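# Hang the loaded sealant gun on the back hooks

## Task

Put the sealant gun, with its cartridge still loaded, onto the two curved hooks at the rear of the table so that nothing but the hooks supports it, then state that you are finished.

## Robot and tools

Robot: two arms, left_arm and right_arm, each a six-joint arm ending in a parallel two-finger gripper. Calibrated bases in the scene frame: left_arm at (-0.037, +0.285, +0.046) m, quat_wxyz (+1.000, 0, 0, -0.029); right_arm at (-0.050, -0.240, +0.037) m, quat_wxyz (+1.000, 0, 0, +0.015).

Frame: every pose, target and reading uses the scene frame. Origin sits at table-top height, halfway between the nominal bases; +x points out over the table, +y toward left_arm, +z up. Arm names do not match image left and right. The fingers extend along the gripper's own +z and open and close along its y. end_effector_position is the spot between the finger pads, roughly 1 cm short of the tips. Reported hand positions and orientations may be a few cm or degrees off, worse when stretched far.

The 16-number row (used by every tool that moves): one flat list covering both arms, left_arm first: x, y, z, qw, qx, qy, qz, opening, then the same eight for right_arm. x, y, z are an absolute gripper position in metres and qw..qz an absolute orientation quaternion (w first), both in the scene frame, so each half is a pose, not an offset. opening is a scale from -1 (closed) to +1 (fully open, 0.093 m). Always fill both halves; to park an arm, resend its last reported pose and its current opening every call (0 is a real command, not 'no change'). To keep an orientation fixed, repeat the same quaternion rather than copying the drifting measured one.

execute_actions(actions, cameras): actions is a list of actions; each action is a list of up to 15 rows, each row one 1/30 s control step, with the last row held to fill 15 steps. A target more than 0.6 m from the gripper's current position along any of that gripper's axes causes the action to be refused for both arms; a malformed action, or a first action failing that check against the latest state, voids the whole call. An empty list just reports state and images.

move(target, speed, blend, opening_speed, blocking, cameras): drives each gripper in a straight line from its Hand target to the given pose. target is one row or a list of up to 15 rows (no 0.6 m limit). speed is m/s, 0.002 to 2.9, default 0.25 (turning up to twice that in rad/s), one value or one per target. blend (m) rounds corners between listed targets; 0 stops at each. opening_speed (0.2 or more, per second on the -1..+1 scale) ramps finger commands. blocking=false returns after about 0.5 s while the move continues; a new move replaces a running one. The whole run is capped at 10 s. Paths do not avoid obstacles or the other arm; fast moves overshoot and hit harder. Do not pass close to an arm's own base; go around it. The result adds a 'move:' line: done, off_target, moving, held, fault, etc., plus limits (paced = pose clipped, held = steps withheld). An arm not named in the ending is done (within 10 mm and 2 degrees). Neither done nor off_target says whether it is touching something.

wait(seconds 0 to 10): lets time run with last commands held. stop(): brakes a running move. zoom_image(camera, region [x0,y0,x1,y1] pixels, at most 504x504) from cam_high, cam_low, cam_left_wrist or cam_right_wrist, each 672x504. read_manual(section) only returns licence text. finished_scene(scene: this scene's number) ends the scene irreversibly; call it only when the gun truly hangs on the hooks alone.

Control behaviour: orientation commands are clipped to 40 degrees from the measured one per step; one action may fall short, and afterwards the arm aims at the 'Hand target' shown in the result, so send the remainder next. Friction and gravity leave the gripper low, short or tilted, especially at long reach; check pose after every move and correct tilt.

Gripping: grip_measured reads the motor on the -1..+1 scale; pads meet near -0.94 and each millimetre of object width adds about 0.0208. Readings can sit up to 0.02 too open. For a firm grip on a rigid object send about 0.24 below its width reading; keep sending that value to hold, and send well above it to release. Avoid one-step commands far below the width reading (brief hard squeeze). The final number of each arm's Joint positions is the gap in metres.

Joint torques follow joint order, include the arm's own weight, and joints 1 to 3 wrap at ±28 N m.

Hazards: do not drop the gun, let go of it while moving, slam or shove hard, or let anything leave the table. Never let the arms or a gripper and the other arm's fingers press together. Holding loads or reaching far heats motors: MOTOR HOT at 75 °C, fault and arm fold at 90 °C, arm collapse at 100 °C. Loose objects can get small random pushes.

Each tool is called after ">>>" as name(argument=value, ...) on one line, values as JSON.

## Session

>>> execute_actions(actions=[], cameras=["cam_high"])

>>> zoom_image(camera="cam_high", region=[230, 150, 480, 350])

Scene clock: 0.00 s.
left_arm: end_effector_position=(+0.3482, +0.2855, +0.1106) grip_measured=+1.000 end_effector_quat_wxyz=(+0.522, -0.025, +0.852, +0.029) | right_arm: end_effector_position=(+0.3396, -0.2468, +0.1226) grip_measured=+1.000 end_effector_quat_wxyz=(+0.578, -0.001, +0.815, -0.047)
Joint positions: left_arm=[0.005 1.57 0.399 0.697 -0.123 -0.036 0.093] | right_arm=[-0.006 1.589 0.349 0.904 0.098 -0.047 0.093]
Joint velocities: within noise
Joint torques (N m): no reading
Heat: left arm: 42 °C; right arm: 37 °C.
Hand target: left_arm +0.3498, +0.2854, +0.1139; +0.525, -0.025, +0.850, +0.029 | right_arm +0.3426, -0.2467, +0.1295; +0.586, +0.000, +0.809, -0.046
Tool commands: left_gripper/opening=+1.0 right_gripper/opening=+1.0
Images, in order (width x height): cam_high 672x504.

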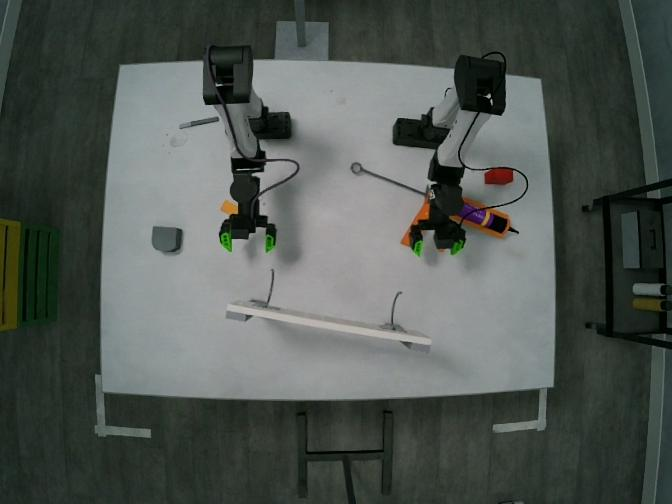

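Scaled by 2.016 from the camera's 672x504 image, which has a finer 960x720 frame.

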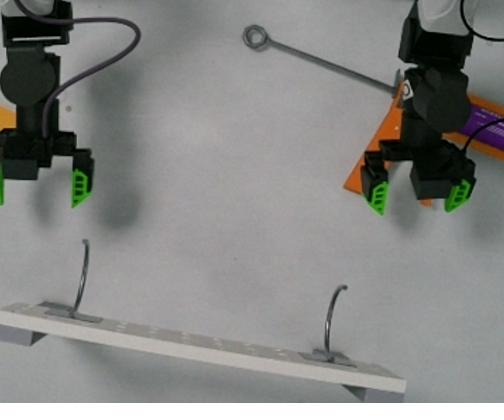

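>>> move(target=[0.22,0.33,0.2,0,-0.559,0.829,0,1,0.2,-0.33,0.22,0.707,0,0.707,0,1], speed=0.4, cameras=["cam_high","cam_left_wrist"])

Scene clock: 27.80 s.
left_arm: end_effector_position=(+0.2169, +0.3295, +0.1989) grip_measured=+1.000 end_effector_quat_wxyz=(+0.004, -0.552, +0.834, +0.002) | right_arm: end_effector_position=(+0.2011, -0.3306, +0.2183) grip_measured=+1.000 end_effector_quat_wxyz=(+0.704, +0.005, +0.710, +0.003)
Joint positions: left_arm=[0.226 1.515 1.348 -1.399 -0.008 -1.002 0.093] | right_arm=[-0.859 0.682 0.051 0.618 -0.825 0.002 0.093]
Joint velocities: within noise
Joint torques (N m): left_arm=[0.57 -4.15 6.97 0.5 0.06 -0.11] | right_arm=[-0.29 -0.34 6.27 2.05 -0.1 -0.11]
Heat: left arm: 46 °C; right arm: 40 °C.
Hand target: left_arm +0.2200, +0.3300, +0.1999; +0.000, -0.559, +0.829, +0.000 | right_arm +0.2001, -0.3300, +0.2200; +0.707, +0.000, +0.707, +0.000
Off the commanded pose: left_arm 0.003 m, 1 deg | right_arm 0.002 m, 1 deg.
move: done
camera_calibration:
cam_left_wrist: T_world_to_cam=[[0.92508, -0.379729, -0.00573025, -0.0733812], [-0.343516, -0.843102, 0.413735, 0.310797], [-0.161938, -0.380769, -0.910379, 0.425511], [0, 0, 0, 1]] pos_world=[0.243554, 0.39619, 0.258369]
Images, in order (width x height): cam_high 672x504, cam_left_wrist 672x504.

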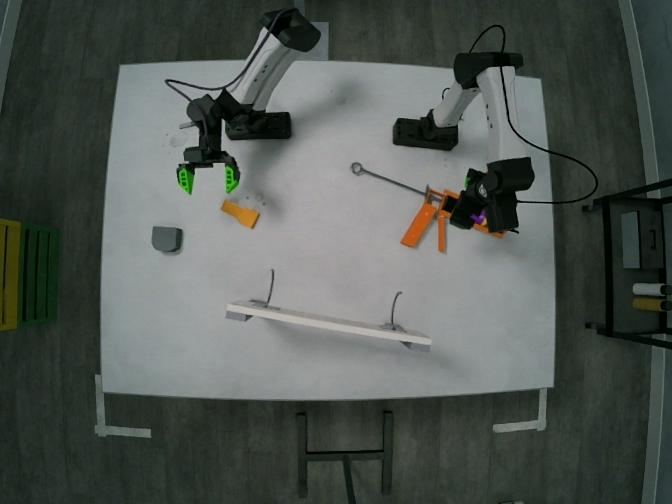

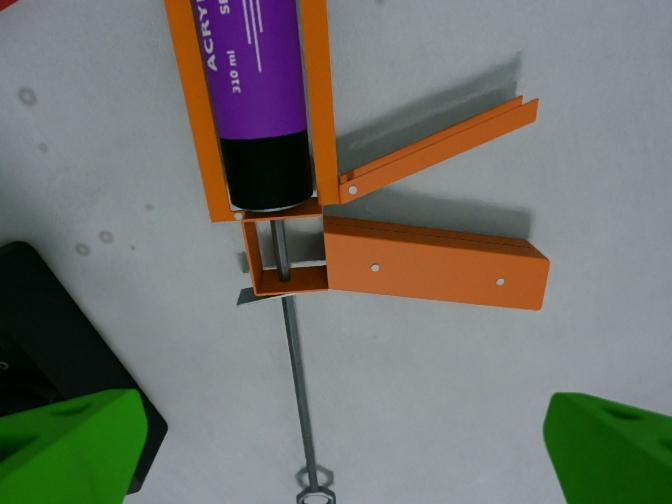

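>>> move(target=[[0.198,0.388,0.11,0,-0.586,0.811,0,1,0.18,-0.42,0.30,0.707,0,0.707,0,1],[0.198,0.388,0.027,0,-0.586,0.811,0,1,0.18,-0.42,0.30,0.707,0,0.707,0,1],[0.198,0.388,0.027,0,-0.586,0.811,0,-0.3,0.18,-0.42,0.30,0.707,0,0.707,0,1],[0.21,0.36,0.16,0,-0.586,0.811,0,-0.3,0.18,-0.42,0.30,0.707,0,0.707,0,1]], speed=[0.25,0.15,0.15,0.15], opening_speed=1, cameras=["cam_high","cam_low","cam_left_wrist"])

Scene clock: 81.23 s.
left_arm: end_effector_position=(+0.1961, +0.3604, +0.1320) grip_measured=+0.187 end_effector_quat_wxyz=(-0.045, -0.582, +0.811, +0.024) | right_arm: end_effector_position=(+0.1797, -0.4171, +0.2897) grip_measured=+1.000 end_effector_quat_wxyz=(+0.704, +0.012, +0.710, +0.009)
Joint positions: left_arm=[0.358 1.581 1.141 -1.233 -0.017 -0.945 0.054] | right_arm=[-1.267 0.978 0.429 0.525 -1.233 0.007 0.093]
Joint velocities: within noise
Joint torques (N m): left_arm=[-0.24 -12.25 9.21 0.16 0.17 -0.03] | right_arm=[-0.16 -1.28 8.96 1.64 -0.12 -0.14]
Heat: left arm: 40 °C; right arm: 41 °C.
Hand target: left_arm +0.2086, +0.3599, +0.1592; +0.000, -0.585, +0.811, +0.000 | right_arm +0.1798, -0.4198, +0.2998; +0.707, +0.000, +0.707, +0.000
Off the commanded pose: left_arm 0.031 m, 6 deg | right_arm 0.011 m, 2 deg.
move: off_target (left_arm, right_arm); target 3's new opening was sent with left_arm's hand 0.013 m and 2 deg from that target
camera_calibration:
cam_left_wrist: T_world_to_cam=[[0.945519, -0.310108, -0.0991307, -0.0595914], [-0.23276, -0.856782, 0.46016, 0.334477], [-0.227633, -0.412016, -0.882285, 0.393443], [0, 0, 0, 1]] pos_world=[0.223758, 0.430199, 0.187308]
Images, in order (width x height): cam_high 672x504, cam_low 672x504, cam_left_wrist 672x504.

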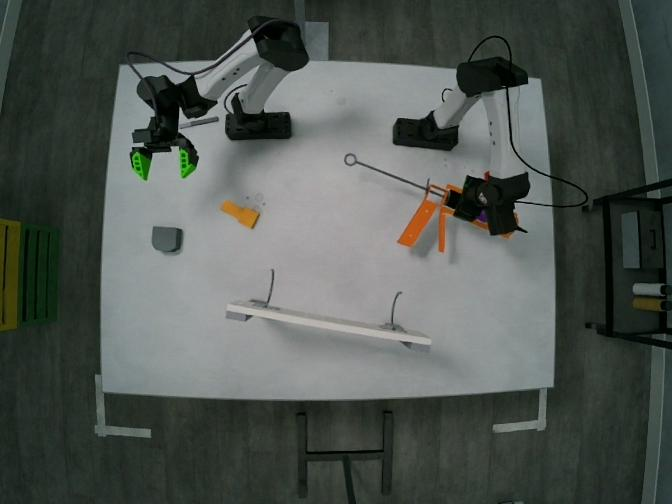

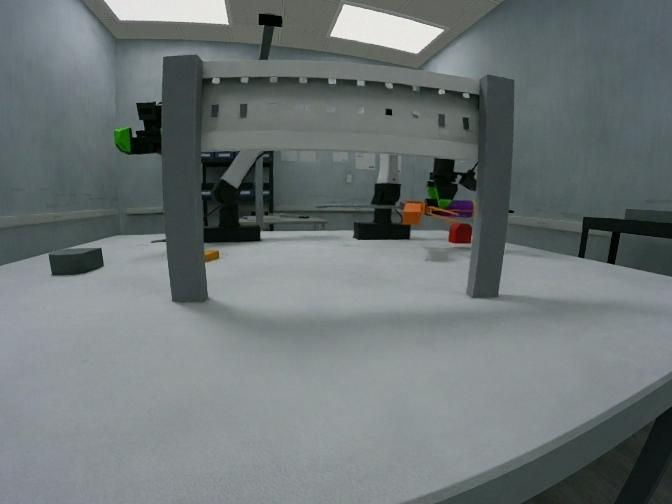

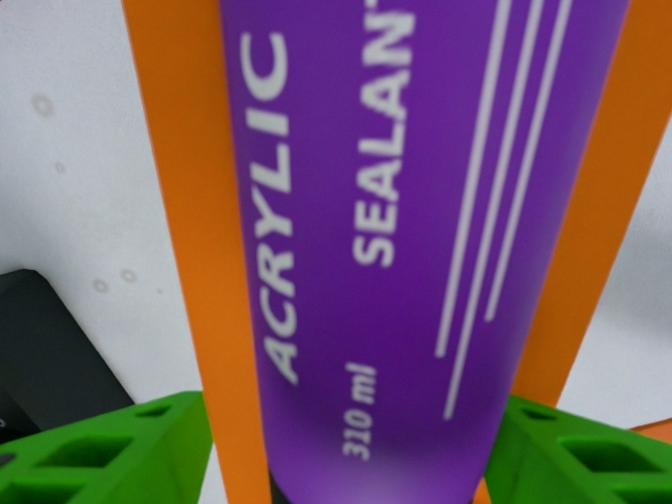

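>>> move(target=[[0.31,0.17,0.18,0,-0.50,0.866,0,-0.3,0.18,-0.42,0.30,0.707,0,0.707,0,1],[0.33,0.0,0.18,0,0,1,0,-0.3,0.18,-0.42,0.30,0.707,0,0.707,0,1],[0.32,-0.03,0.17,0,0.769,0.639,0,-0.3,0.18,-0.42,0.30,0.707,0,0.707,0,1]], speed=[0.3,0.4,0.4], blend=0.03, cameras=["cam_high","cam_low","cam_left_wrist"])

Scene clock: 93.73 s.
left_arm: end_effector_position=(+0.3189, -0.0234, +0.1506) grip_measured=+0.185 end_effector_quat_wxyz=(+0.009, +0.764, +0.645, +0.009) | right_arm: end_effector_position=(+0.1797, -0.4170, +0.2897) grip_measured=+1.000 end_effector_quat_wxyz=(+0.704, +0.012, +0.710, +0.009)
Joint positions: left_arm=[-0.661 2.444 2.46 -1.567 -0.014 1.02 0.054] | right_arm=[-1.267 0.978 0.429 0.525 -1.233 0.007 0.093]
Joint velocities: within noise
Joint torques (N m): left_arm=[-0.27 -15.45 9.17 0.38 0.24 0.15] | right_arm=[-0.1 -1.25 8.96 1.67 -0.1 -0.15]
Heat: left arm: 43 °C; right arm: 42 °C.
Hand target: left_arm +0.3193, -0.0292, +0.1695; +0.033, +0.769, +0.639, +0.006 | right_arm +0.1798, -0.4198, +0.2999; +0.707, +0.000, +0.707, +0.000
Off the commanded pose: left_arm 0.021 m, 2 deg | right_arm 0.011 m, 2 deg.
joint sent to its limit (left arm) — joint 4 (wrist pitch), lower limit. The joint targets are off in orientation, not in position.
move: off_target (left_arm, right_arm)
camera_calibration:
cam_left_wrist: T_world_to_cam=[[-0.98721, 0.156339, -0.0312259, 0.324236], [0.128645, 0.896858, 0.423199, -0.0429371], [0.0941677, 0.413769, -0.905499, 0.19996], [0, 0, 0, 1]] pos_world=[0.306783, -0.0949196, 0.209359]
Images, in order (width x height): cam_high 672x504, cam_low 672x504, cam_left_wrist 672x504.

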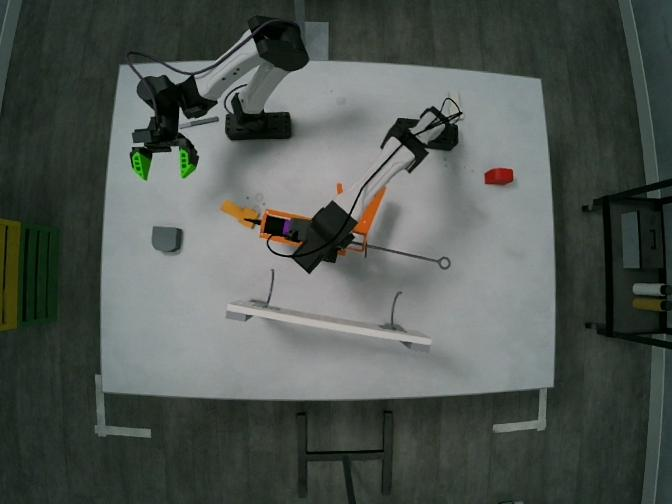

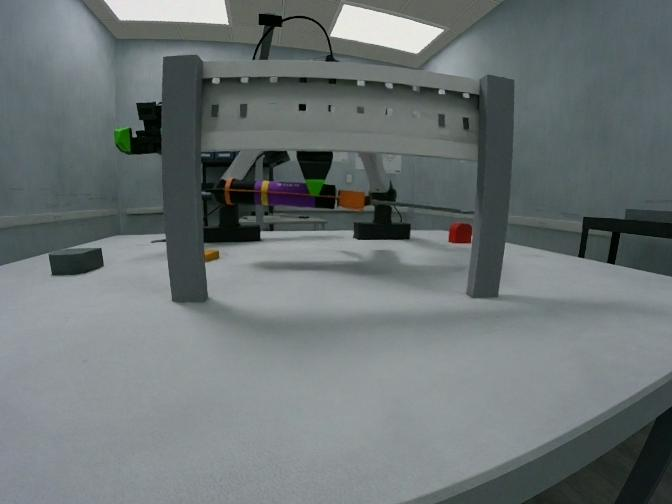

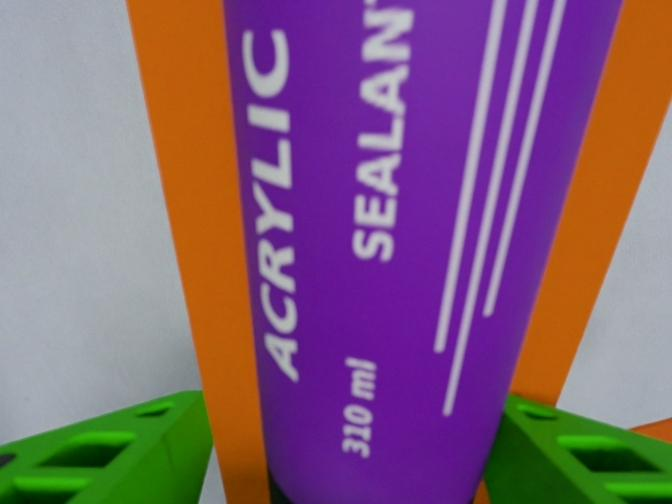

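>>> move(target=[0.31,-0.065,0.49,0.5827,0.4921,0.3786,0.5245,-0.3,0.18,-0.42,0.30,0.707,0,0.707,0,1], speed=0.4, cameras=["cam_high","cam_low","cam_right_wrist"])

>>> zoom_image(camera="cam_high", region=[190, 150, 490, 370])

Scene clock: 133.43 s.
left_arm: end_effector_position=(+0.3127, -0.0761, +0.3957) grip_measured=+0.185 end_effector_quat_wxyz=(+0.476, +0.610, +0.362, +0.520) | right_arm: end_effector_position=(+0.1797, -0.4170, +0.2897) grip_measured=+1.000 end_effector_quat_wxyz=(+0.704, +0.012, +0.710, +0.009)
Joint positions: left_arm=[-0.998 1.686 1.35 0.328 -0.85 1.859 0.054] | right_arm=[-1.267 0.978 0.429 0.525 -1.233 0.007 0.093]
Joint velocities: within noise
Joint torques (N m): left_arm=[0.69 -15.45 9.98 4.53 0.07 0.25] | right_arm=[-0.23 -1.31 8.96 1.65 -0.11 -0.12]
Heat: left arm: 58 °C; right arm: 46 °C.
Hand target: left_arm +0.3019, -0.0530, +0.4842; +0.576, +0.499, +0.385, +0.520 | right_arm +0.1798, -0.4198, +0.2999; +0.707, +0.000, +0.707, +0.000
Off the commanded pose: left_arm 0.095 m, 18 deg | right_arm 0.011 m, 2 deg.
move: off_target (left_arm, right_arm)
camera_calibration:
cam_right_wrist: T_world_to_cam=[[-0.0554908, -0.998382, -0.0124182, -0.405683], [-0.454635, 0.0363383, -0.889936, 0.388406], [0.888948, -0.0437375, -0.455916, 0.0383006], [0, 0, 0, 1]] pos_world=[0.120024, -0.417466, 0.358081]
Images, in order (width x height): cam_high 672x504, cam_low 672x504, cam_right_wrist 672x504.

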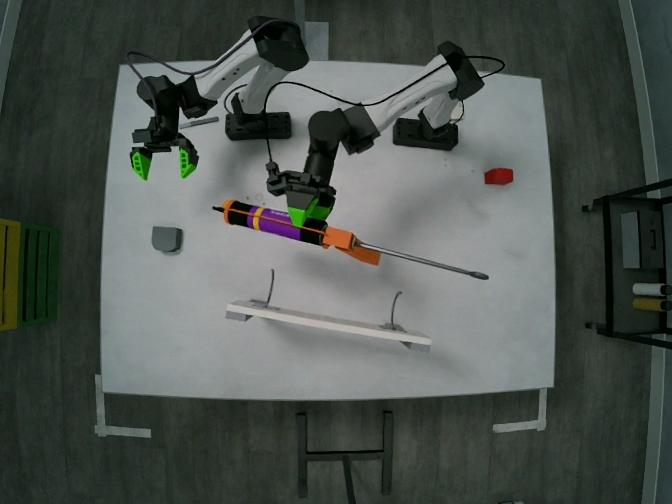

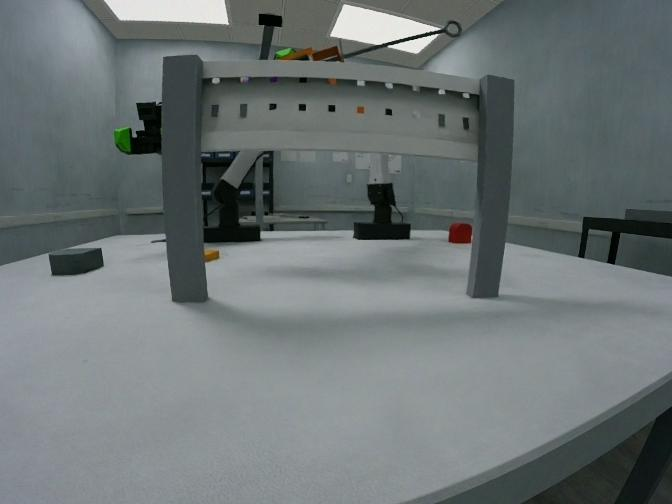

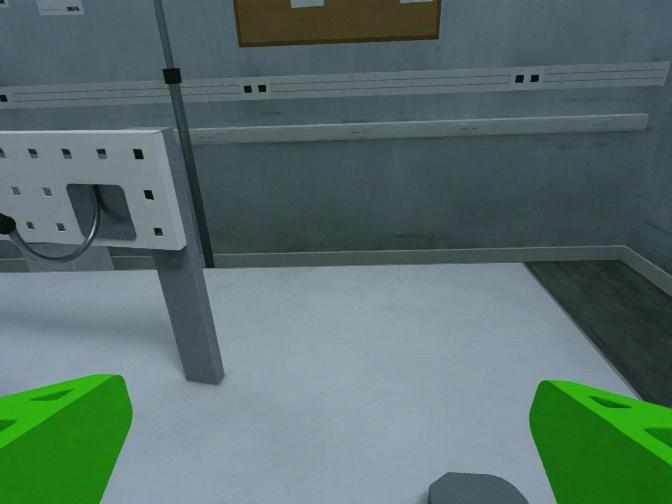

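Scaled by 1.680 from the camera's 672x504 image, which has a finer 960x720 frame.

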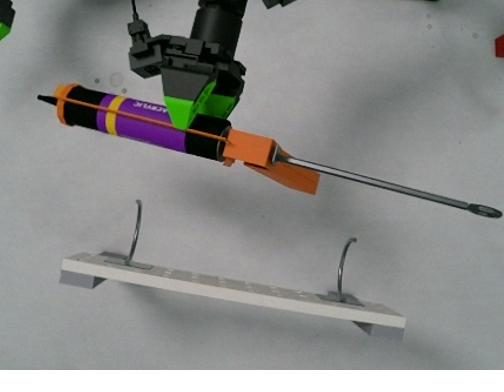

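>>> move(target=[[0.32,-0.062,0.5,0.6754,0.4070,0.4689,0.398,-0.3,0.18,-0.42,0.30,0.707,0,0.707,0,1],[0.45,-0.068,0.5,0.6754,0.4070,0.4689,0.398,-0.3,0.18,-0.42,0.30,0.707,0,0.707,0,1]], speed=0.25, cameras=["cam_high","cam_low","cam_right_wrist"])

>>> zoom_image(camera="cam_high", region=[190, 180, 490, 370])

Scene clock: 147.03 s.
left_arm: end_effector_position=(+0.4423, -0.0639, +0.3723) grip_measured=+0.184 end_effector_quat_wxyz=(+0.540, +0.550, +0.502, +0.393) | right_arm: end_effector_position=(+0.1797, -0.4169, +0.2896) grip_measured=+1.000 end_effector_quat_wxyz=(+0.704, +0.012, +0.710, +0.009)
Joint positions: left_arm=[-0.728 1.961 1.709 0.122 -0.579 1.388 0.054] | right_arm=[-1.267 0.978 0.429 0.525 -1.234 0.007 0.093]
Joint velocities: within noise
Joint torques (N m): left_arm=[-0.1 -17.61 12.79 4.94 -0.16 -0.09] | right_arm=[-0.21 -1.22 8.98 1.63 -0.1 -0.15]
Heat: left arm: 61 °C; right arm: 46 °C.
Hand target: left_arm +0.4272, -0.0484, +0.4918; +0.668, +0.414, +0.477, +0.393 | right_arm +0.1798, -0.4198, +0.2998; +0.707, +0.000, +0.707, +0.000
Off the commanded pose: left_arm 0.128 m, 23 deg | right_arm 0.011 m, 2 deg.
move: off_target (left_arm, right_arm)
camera_calibration:
cam_right_wrist: T_world_to_cam=[[-0.0551313, -0.998397, -0.0128122, -0.405592], [-0.454729, 0.0365297, -0.889881, 0.388478], [0.888922, -0.0432342, -0.456014, 0.0385494], [0, 0, 0, 1]] pos_world=[0.120024, -0.417466, 0.358082]
Images, in order (width x height): cam_high 672x504, cam_low 672x504, cam_right_wrist 672x504.

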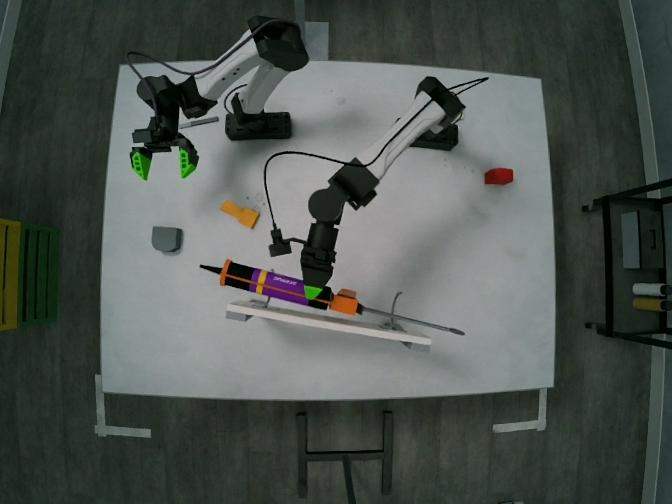

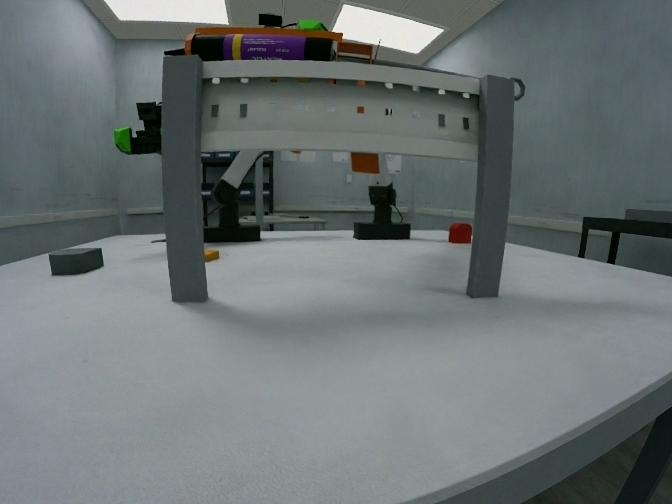

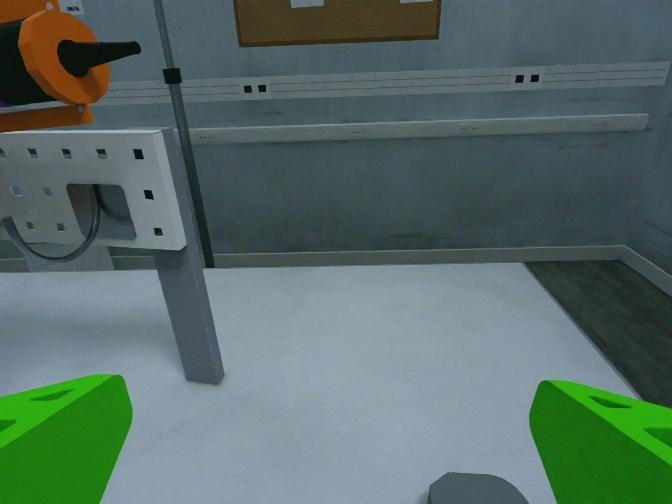

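Scaled by 1.680 from the camera's 672x504 image, which has a finer 960x720 frame.

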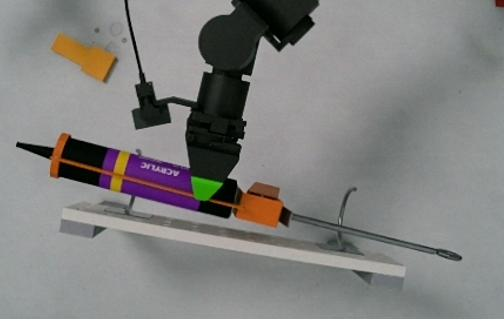

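>>> move(target=[[0.462,-0.068,0.42,0.6648,0.3946,0.4795,0.4156,-0.3,0.18,-0.42,0.30,0.707,0,0.707,0,1]], speed=0.13, cameras=["cam_high","cam_right_wrist"])

>>> zoom_image(camera="cam_high", region=[190, 180, 490, 370])

Scene clock: 156.67 s.
left_arm: end_effector_position=(+0.4503, -0.0637, +0.3195) grip_measured=+0.184 end_effector_quat_wxyz=(+0.546, +0.525, +0.514, +0.402) | right_arm: end_effector_position=(+0.1797, -0.4169, +0.2896) grip_measured=+1.000 end_effector_quat_wxyz=(+0.704, +0.012, +0.710, +0.009)
Joint positions: left_arm=[-0.728 2.024 1.559 0.366 -0.621 1.373 0.054] | right_arm=[-1.267 0.978 0.429 0.525 -1.234 0.007 0.093]
Joint velocities: within noise
Joint torques (N m): left_arm=[0.2 -15.3 11.15 5.08 -0.31 0.11] | right_arm=[-0.14 -1.36 9.01 1.64 -0.1 -0.14]
Heat: left arm: 65 °C; right arm: 47 °C.
Hand target: left_arm +0.4457, -0.0542, +0.4152; +0.655, +0.403, +0.492, +0.409 | right_arm +0.1798, -0.4198, +0.2998; +0.707, +0.000, +0.707, +0.000
Off the commanded pose: left_arm 0.101 m, 21 deg | right_arm 0.011 m, 2 deg.
move: off_target (left_arm, right_arm)
camera_calibration:
cam_right_wrist: T_world_to_cam=[[-0.0551313, -0.998397, -0.0128122, -0.405592], [-0.454729, 0.0365297, -0.889881, 0.388478], [0.888922, -0.0432342, -0.456014, 0.0385494], [0, 0, 0, 1]] pos_world=[0.120024, -0.417466, 0.358082]
Images, in order (width x height): cam_high 672x504, cam_right_wrist 672x504.

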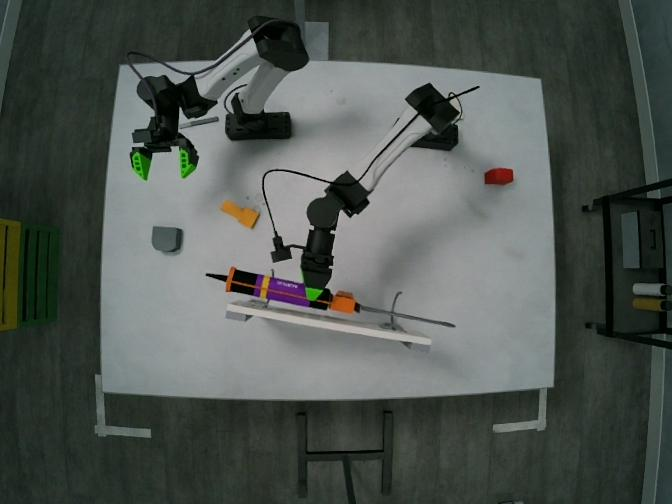

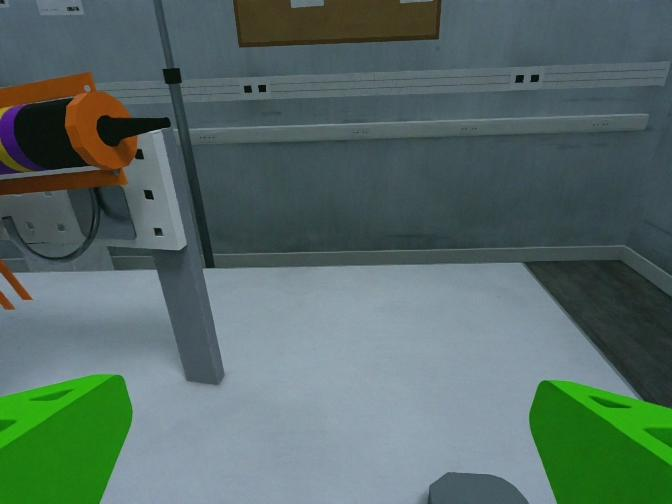

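Scaled by 1.680 from the camera's 672x504 image, which has a finer 960x720 frame.

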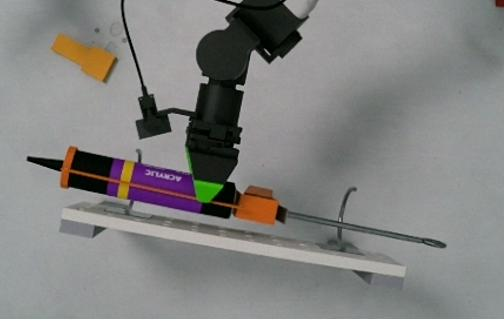

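>>> move(target=[[0.460,-0.070,0.31,0.6648,0.3946,0.4795,0.4156,-0.3,0.18,-0.42,0.30,0.707,0,0.707,0,1]], speed=0.08, cameras=["cam_high","cam_low","cam_right_wrist"])

>>> zoom_image(camera="cam_high", region=[190, 180, 490, 370])

Scene clock: 165.10 s.
left_arm: end_effector_position=(+0.4559, -0.0608, +0.2547) grip_measured=+0.184 end_effector_quat_wxyz=(+0.579, +0.476, +0.501, +0.432) | right_arm: end_effector_position=(+0.1797, -0.4169, +0.2896) grip_measured=+1.000 end_effector_quat_wxyz=(+0.704, +0.012, +0.710, +0.009)
Joint positions: left_arm=[-0.728 2.185 1.394 0.848 -0.665 1.437 0.054] | right_arm=[-1.267 0.978 0.429 0.525 -1.234 0.007 0.093]
Joint velocities: within noise
Joint torques (N m): left_arm=[0.06 -13.18 9.62 4.09 0.36 -0.24] | right_arm=[-0.21 -1.33 8.94 1.65 -0.11 -0.14]
Heat: left arm: 67 °C; right arm: 47 °C.
Hand target: left_arm +0.4542, -0.0649, +0.3092; +0.660, +0.399, +0.483, +0.414 | right_arm +0.1798, -0.4198, +0.2998; +0.707, +0.000, +0.707, +0.000
Off the commanded pose: left_arm 0.056 m, 14 deg | right_arm 0.011 m, 2 deg.
move: off_target (left_arm, right_arm)
camera_calibration:
cam_right_wrist: T_world_to_cam=[[-0.0551313, -0.998397, -0.0128122, -0.405592], [-0.454729, 0.0365297, -0.889881, 0.388478], [0.888922, -0.0432342, -0.456014, 0.0385494], [0, 0, 0, 1]] pos_world=[0.120024, -0.417466, 0.358082]
Images, in order (width x height): cam_high 672x504, cam_low 672x504, cam_right_wrist 672x504.

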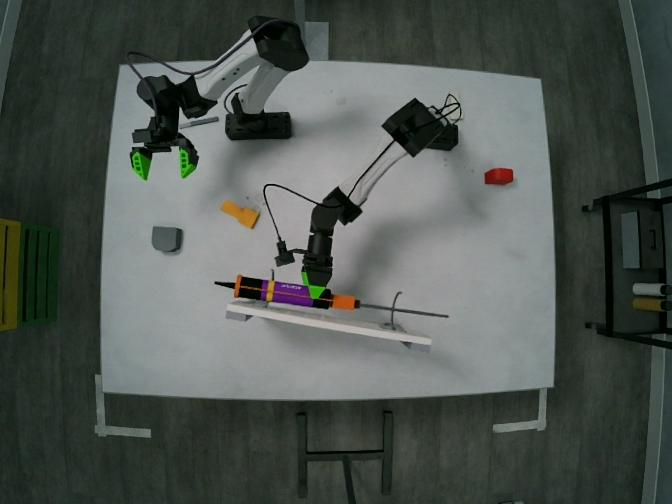

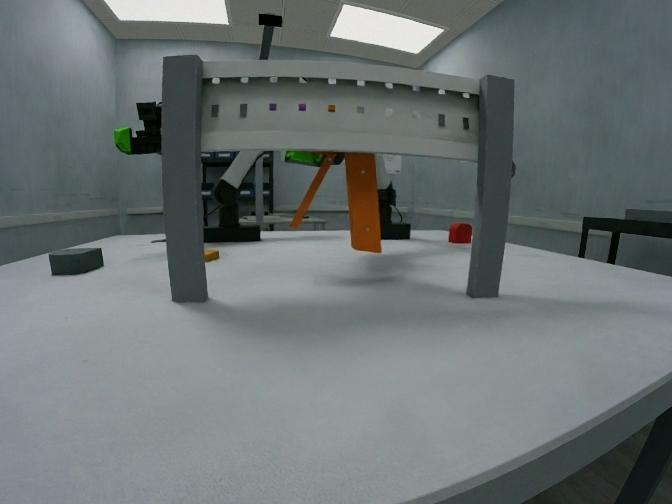

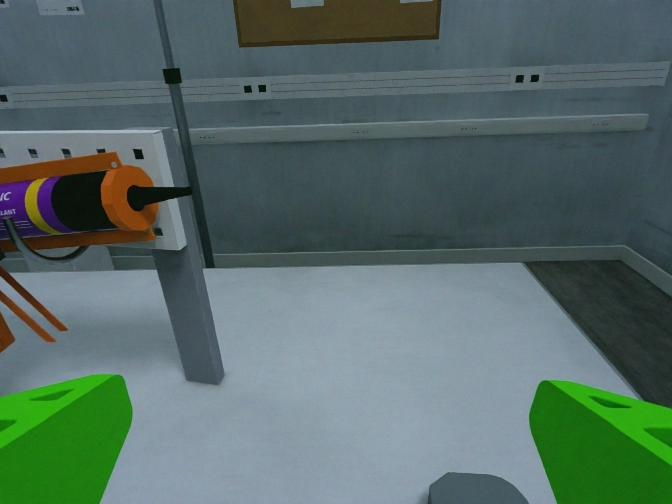

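Scaled by 1.680 from the camera's 672x504 image, which has a finer 960x720 frame.

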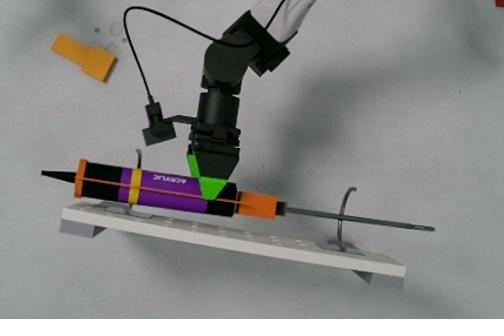

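>>> move(target=[[0.456,-0.062,0.225,0.581,0.476,0.506,0.424,-0.3,0.18,-0.42,0.30,0.707,0,0.707,0,1]], speed=0.08, cameras=["cam_high","cam_low","cam_left_wrist","cam_right_wrist"])

>>> zoom_image(camera="cam_high", region=[190, 180, 490, 370])

Scene clock: 173.53 s.
left_arm: end_effector_position=(+0.4541, -0.0603, +0.2501) grip_measured=+0.184 end_effector_quat_wxyz=(+0.585, +0.472, +0.493, +0.438) | right_arm: end_effector_position=(+0.1797, -0.4169, +0.2896) grip_measured=+1.000 end_effector_quat_wxyz=(+0.704, +0.012, +0.710, +0.009)
Joint positions: left_arm=[-0.728 2.202 1.373 0.916 -0.662 1.459 0.054] | right_arm=[-1.267 0.978 0.429 0.525 -1.234 0.007 0.093]
Joint velocities: within noise
Joint torques (N m): left_arm=[0.16 -9.51 4.9 2.39 0.04 -0.47] | right_arm=[-0.14 -1.26 8.96 1.65 -0.09 -0.16]
Heat: left arm: 64 °C; right arm: 47 °C.
Hand target: left_arm +0.4553, -0.0615, +0.2252; +0.581, +0.476, +0.506, +0.424 | right_arm +0.1798, -0.4198, +0.2998; +0.707, +0.000, +0.707, +0.000
Off the commanded pose: left_arm 0.025 m, 2 deg | right_arm 0.011 m, 2 deg.
move: off_target (left_arm, right_arm)
camera_calibration:
cam_left_wrist: T_world_to_cam=[[0.0519759, -0.182742, -0.981786, 0.211882], [-0.298981, 0.935174, -0.189894, 0.280455], [0.952843, 0.303405, -0.00602976, -0.328967], [0, 0, 0, 1]] pos_world=[0.386292, -0.123744, 0.259296]
cam_right_wrist: T_world_to_cam=[[-0.0551313, -0.998397, -0.0128122, -0.405592], [-0.454729, 0.0365297, -0.889881, 0.388478], [0.888922, -0.0432342, -0.456014, 0.0385494], [0, 0, 0, 1]] pos_world=[0.120024, -0.417466, 0.358082]

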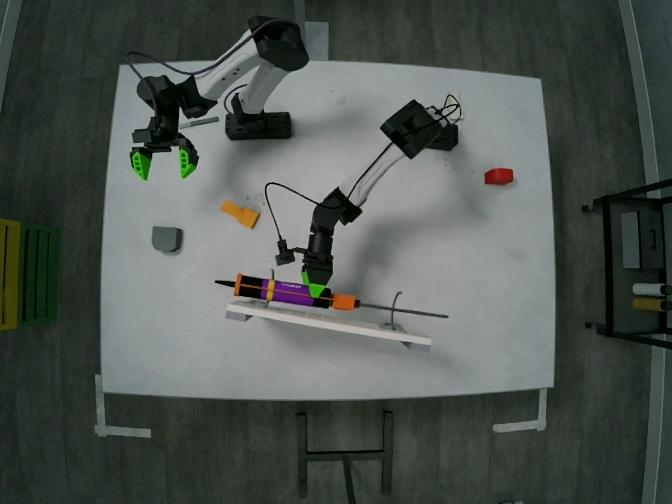

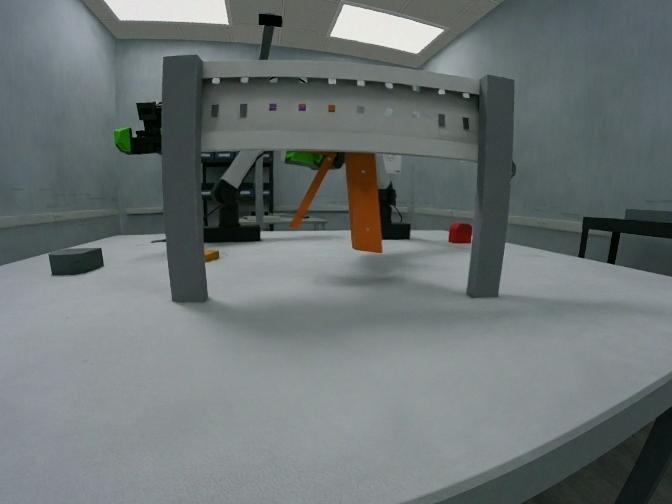

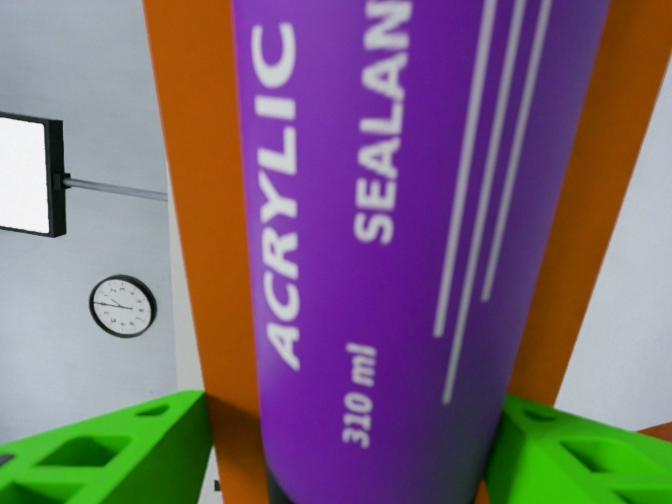

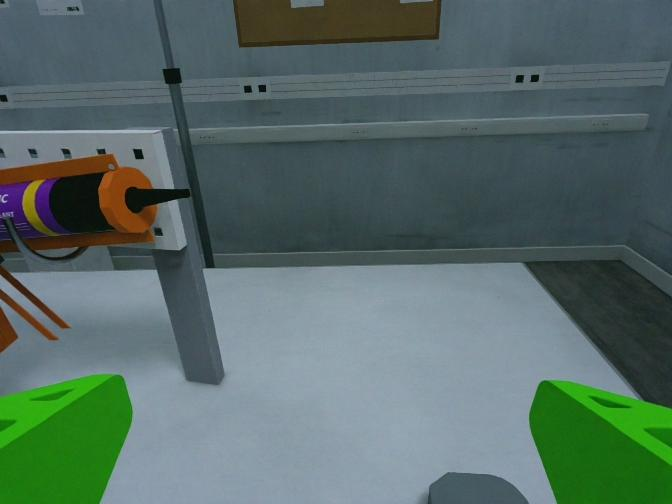

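Scaled by 1.680 from the camera's 672x504 image, which has a finer 960x720 frame.

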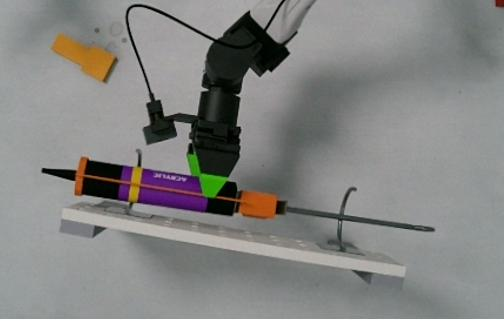

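>>> move(target=[[0.454,-0.060,0.247,0.585,0.472,0.497,0.434,-0.3,0.18,-0.42,0.30,0.707,0,0.707,0,1],[0.454,-0.060,0.249,0.585,0.472,0.497,0.434,1,0.18,-0.42,0.30,0.707,0,0.707,0,1]], speed=0.08, opening_speed=0.7, cameras=["cam_high","cam_left_wrist","cam_right_wrist"])

Scene clock: 181.50 s.
left_arm: end_effector_position=(+0.4542, -0.0604, +0.2481) grip_measured=+1.000 end_effector_quat_wxyz=(+0.583, +0.475, +0.494, +0.437) | right_arm: end_effector_position=(+0.1797, -0.4169, +0.2896) grip_measured=+1.000 end_effector_quat_wxyz=(+0.704, +0.012, +0.710, +0.009)
Joint positions: left_arm=[-0.728 2.202 1.372 0.907 -0.662 1.457 0.093] | right_arm=[-1.267 0.978 0.429 0.525 -1.234 0.007 0.093]
Joint velocities: within noise
Joint torques (N m): left_arm=[0.14 -13.45 5.65 2.36 0.01 -0.16] | right_arm=[-0.14 -1.26 9.02 1.66 -0.1 -0.14]
Heat: left arm: 62 °C; right arm: 47 °C.
Hand target: left_arm +0.4539, -0.0601, +0.2490; +0.585, +0.472, +0.497, +0.434 | right_arm +0.1798, -0.4198, +0.2998; +0.707, +0.000, +0.707, +0.000
Off the commanded pose: left_arm 0.001 m, 1 deg | right_arm 0.011 m, 2 deg.
move: off_target (right_arm)
camera_calibration:
cam_left_wrist: T_world_to_cam=[[0.0453271, -0.178641, -0.98287, 0.213536], [-0.300164, 0.93598, -0.183962, 0.279287], [0.95281, 0.303361, -0.0111965, -0.327708], [0, 0, 0, 1]] pos_world=[0.386396, -0.123847, 0.257587]
cam_right_wrist: T_world_to_cam=[[-0.0551313, -0.998397, -0.0128122, -0.405592], [-0.454729, 0.0365297, -0.889881, 0.388478], [0.888922, -0.0432342, -0.456014, 0.0385494], [0, 0, 0, 1]] pos_world=[0.120024, -0.417466, 0.358082]
Images, in order (width x height): cam_high 672x504, cam_left_wrist 672x504, cam_right_wrist 672x504.

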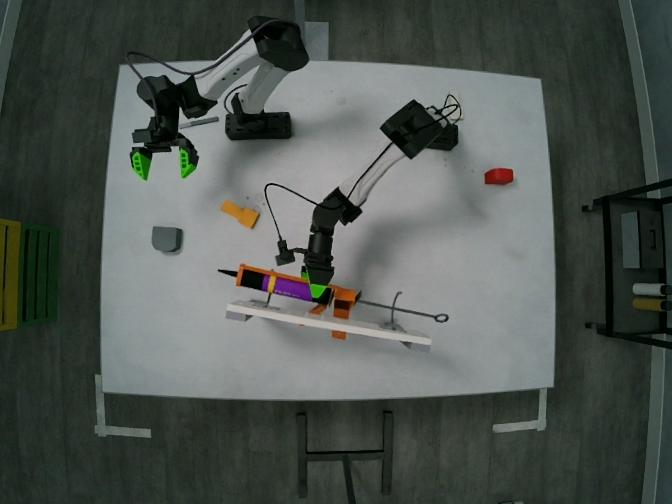

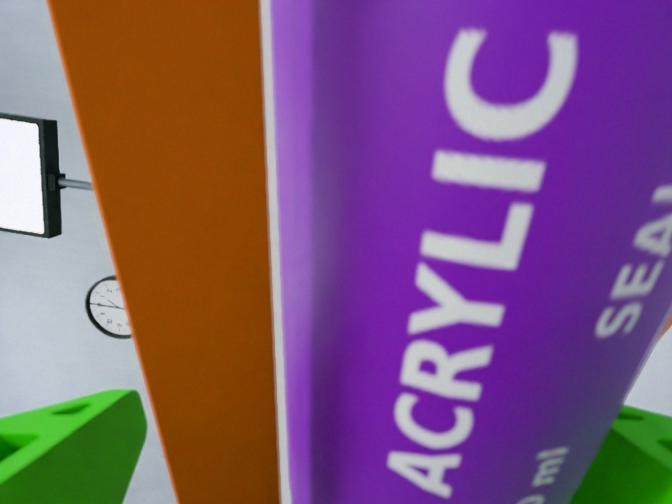

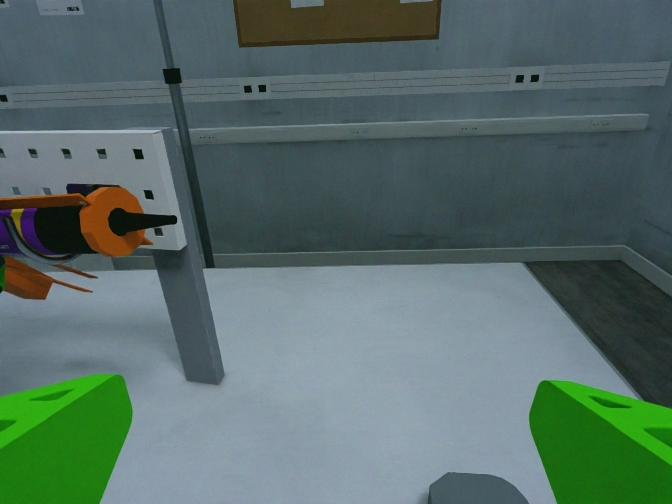

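>>> move(target=[[0.33,-0.035,0.249,0.585,0.472,0.497,0.434,1,0.18,-0.42,0.30,0.707,0,0.707,0,1]], speed=0.08)

>>> zoom_image(camera="cam_high", region=[190, 180, 490, 370])

Scene clock: 192.67 s.
left_arm: end_effector_position=(+0.3337, -0.0394, +0.2301) grip_measured=+1.000 end_effector_quat_wxyz=(+0.572, +0.488, +0.497, +0.433) | right_arm: end_effector_position=(+0.1797, -0.4169, +0.2896) grip_measured=+1.000 end_effector_quat_wxyz=(+0.704, +0.012, +0.710, +0.009)
Joint positions: left_arm=[-0.92 1.948 0.898 1.094 -0.849 1.457 0.093] | right_arm=[-1.267 0.978 0.429 0.525 -1.234 0.007 0.093]
Joint velocities: within noise
Joint torques (N m): left_arm=[-0.18 -13.81 4.46 2.42 -0.06 0.06] | right_arm=[-0.2 -1.37 9.03 1.64 -0.11 -0.15]
Heat: left arm: 61 °C; right arm: 48 °C.
Hand target: left_arm +0.3303, -0.0351, +0.2486; +0.585, +0.472, +0.497, +0.434 | right_arm +0.1798, -0.4198, +0.2998; +0.707, +0.000, +0.707, +0.000
Off the commanded pose: left_arm 0.020 m, 2 deg | right_arm 0.011 m, 2 deg.
move: off_target (left_arm, right_arm)
camera_calibration:
cam_left_wrist: T_world_to_cam=[[0.014788, -0.160539, -0.986919, 0.216804], [-0.299962, 0.940853, -0.15754, 0.21412], [0.953837, 0.298367, -0.0342423, -0.214801], [0, 0, 0, 1]] pos_world=[0.265906, -0.102561, 0.240345]
cam_right_wrist: T_world_to_cam=[[-0.0551313, -0.998397, -0.0128122, -0.405592], [-0.454729, 0.0365297, -0.889881, 0.388478], [0.888922, -0.0432342, -0.456014, 0.0385494], [0, 0, 0, 1]] pos_world=[0.120024, -0.417466, 0.358082]

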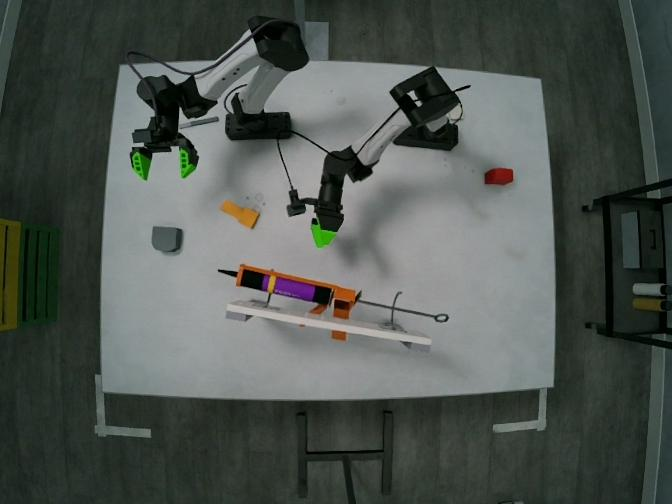

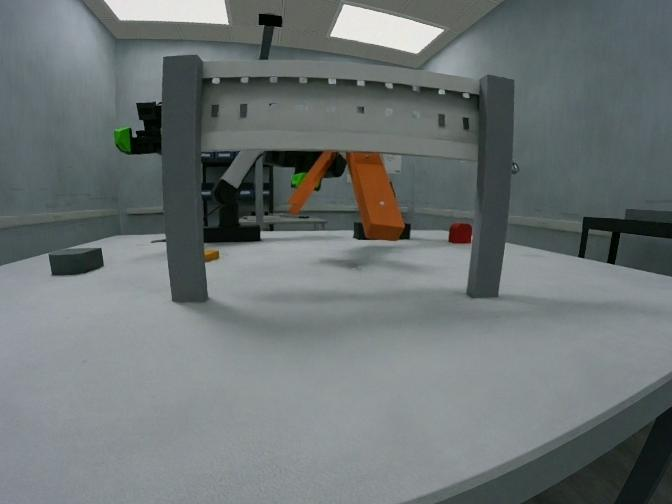

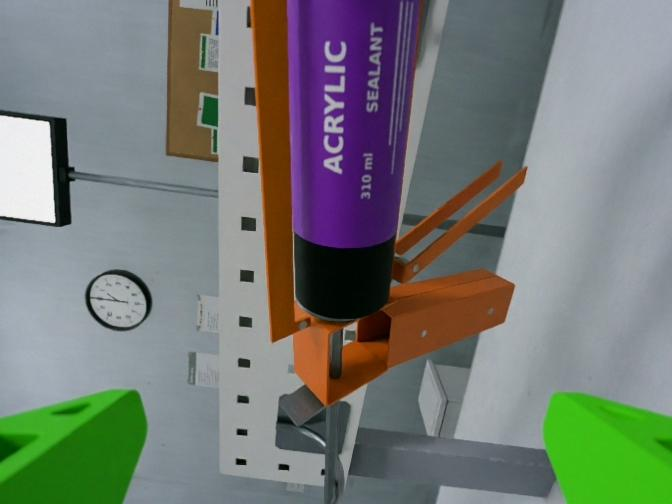

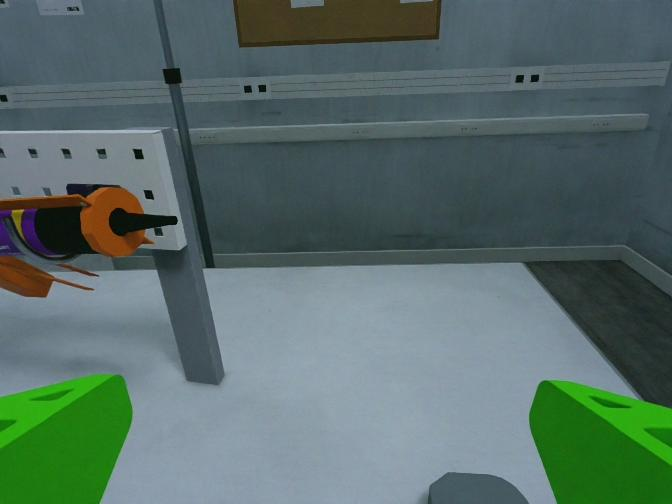

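Scaled by 1.680 from the camera's 672x504 image, which has a finer 960x720 frame.

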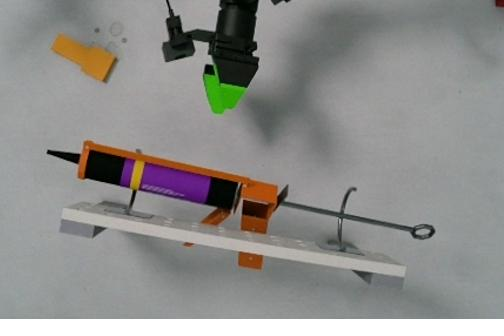

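>>> zoom_image(camera="cam_low", region=[250, 110, 450, 260])

>>> zoom_image(camera="cam_right_wrist", region=[0, 120, 200, 320])

>>> zoom_image(camera="cam_left_wrist", region=[200, 200, 560, 500])

Scaled by 2.520 from the camera's 672x504 image, which has a finer 960x720 frame.

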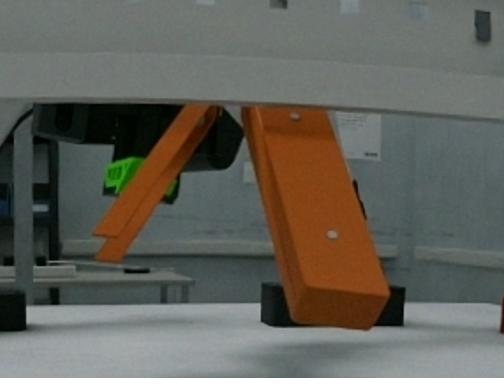

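Scaled by 2.520 from the camera's 672x504 image, which has a finer 960x720 frame.

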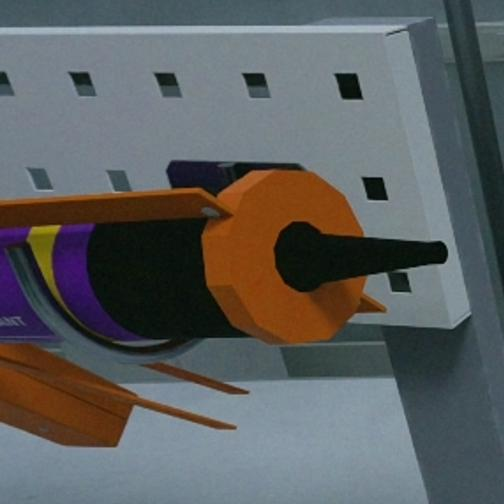

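Scaled by 1.400 from the camera's 672x504 image, which has a finer 960x720 frame.

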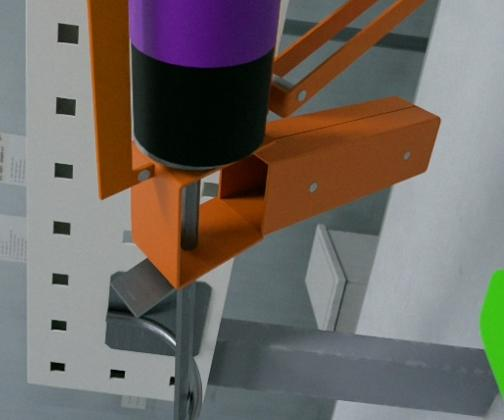

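>>> wait(seconds=1, cameras=[])

>>> finished_scene(scene=2)

Scene clock: 210.03 s.
left_arm: end_effector_position=(+0.3338, -0.0392, +0.2302) grip_measured=+1.000 end_effector_quat_wxyz=(+0.572, +0.488, +0.497, +0.433) | right_arm: end_effector_position=(+0.1797, -0.4169, +0.2896) grip_measured=+1.000 end_effector_quat_wxyz=(+0.704, +0.012, +0.710, +0.009)
Joint positions: left_arm=[-0.92 1.948 0.898 1.095 -0.85 1.457 0.093] | right_arm=[-1.267 0.978 0.429 0.525 -1.234 0.007 0.093]
Joint velocities: within noise
Joint torques (N m): left_arm=[-0.2 -13.74 4.45 2.44 -0.08 0.08] | right_arm=[-0.23 -1.24 9.07 1.64 -0.1 -0.14]
Heat: left arm: 60 °C; right arm: 48 °C.
Hand target: left_arm +0.3304, -0.0351, +0.2486; +0.585, +0.472, +0.497, +0.434 | right_arm +0.1798, -0.4198, +0.2998; +0.707, +0.000, +0.707, +0.000
Tool commands: left_gripper/opening=+1.0 right_gripper/opening=+1.0
Off the commanded pose: left_arm 0.020 m, 2 deg | right_arm 0.011 m, 2 deg.
wait: 1.00 s; at rest from the start
No camera images: "cameras" was empty.

The scene is finished: the task was done.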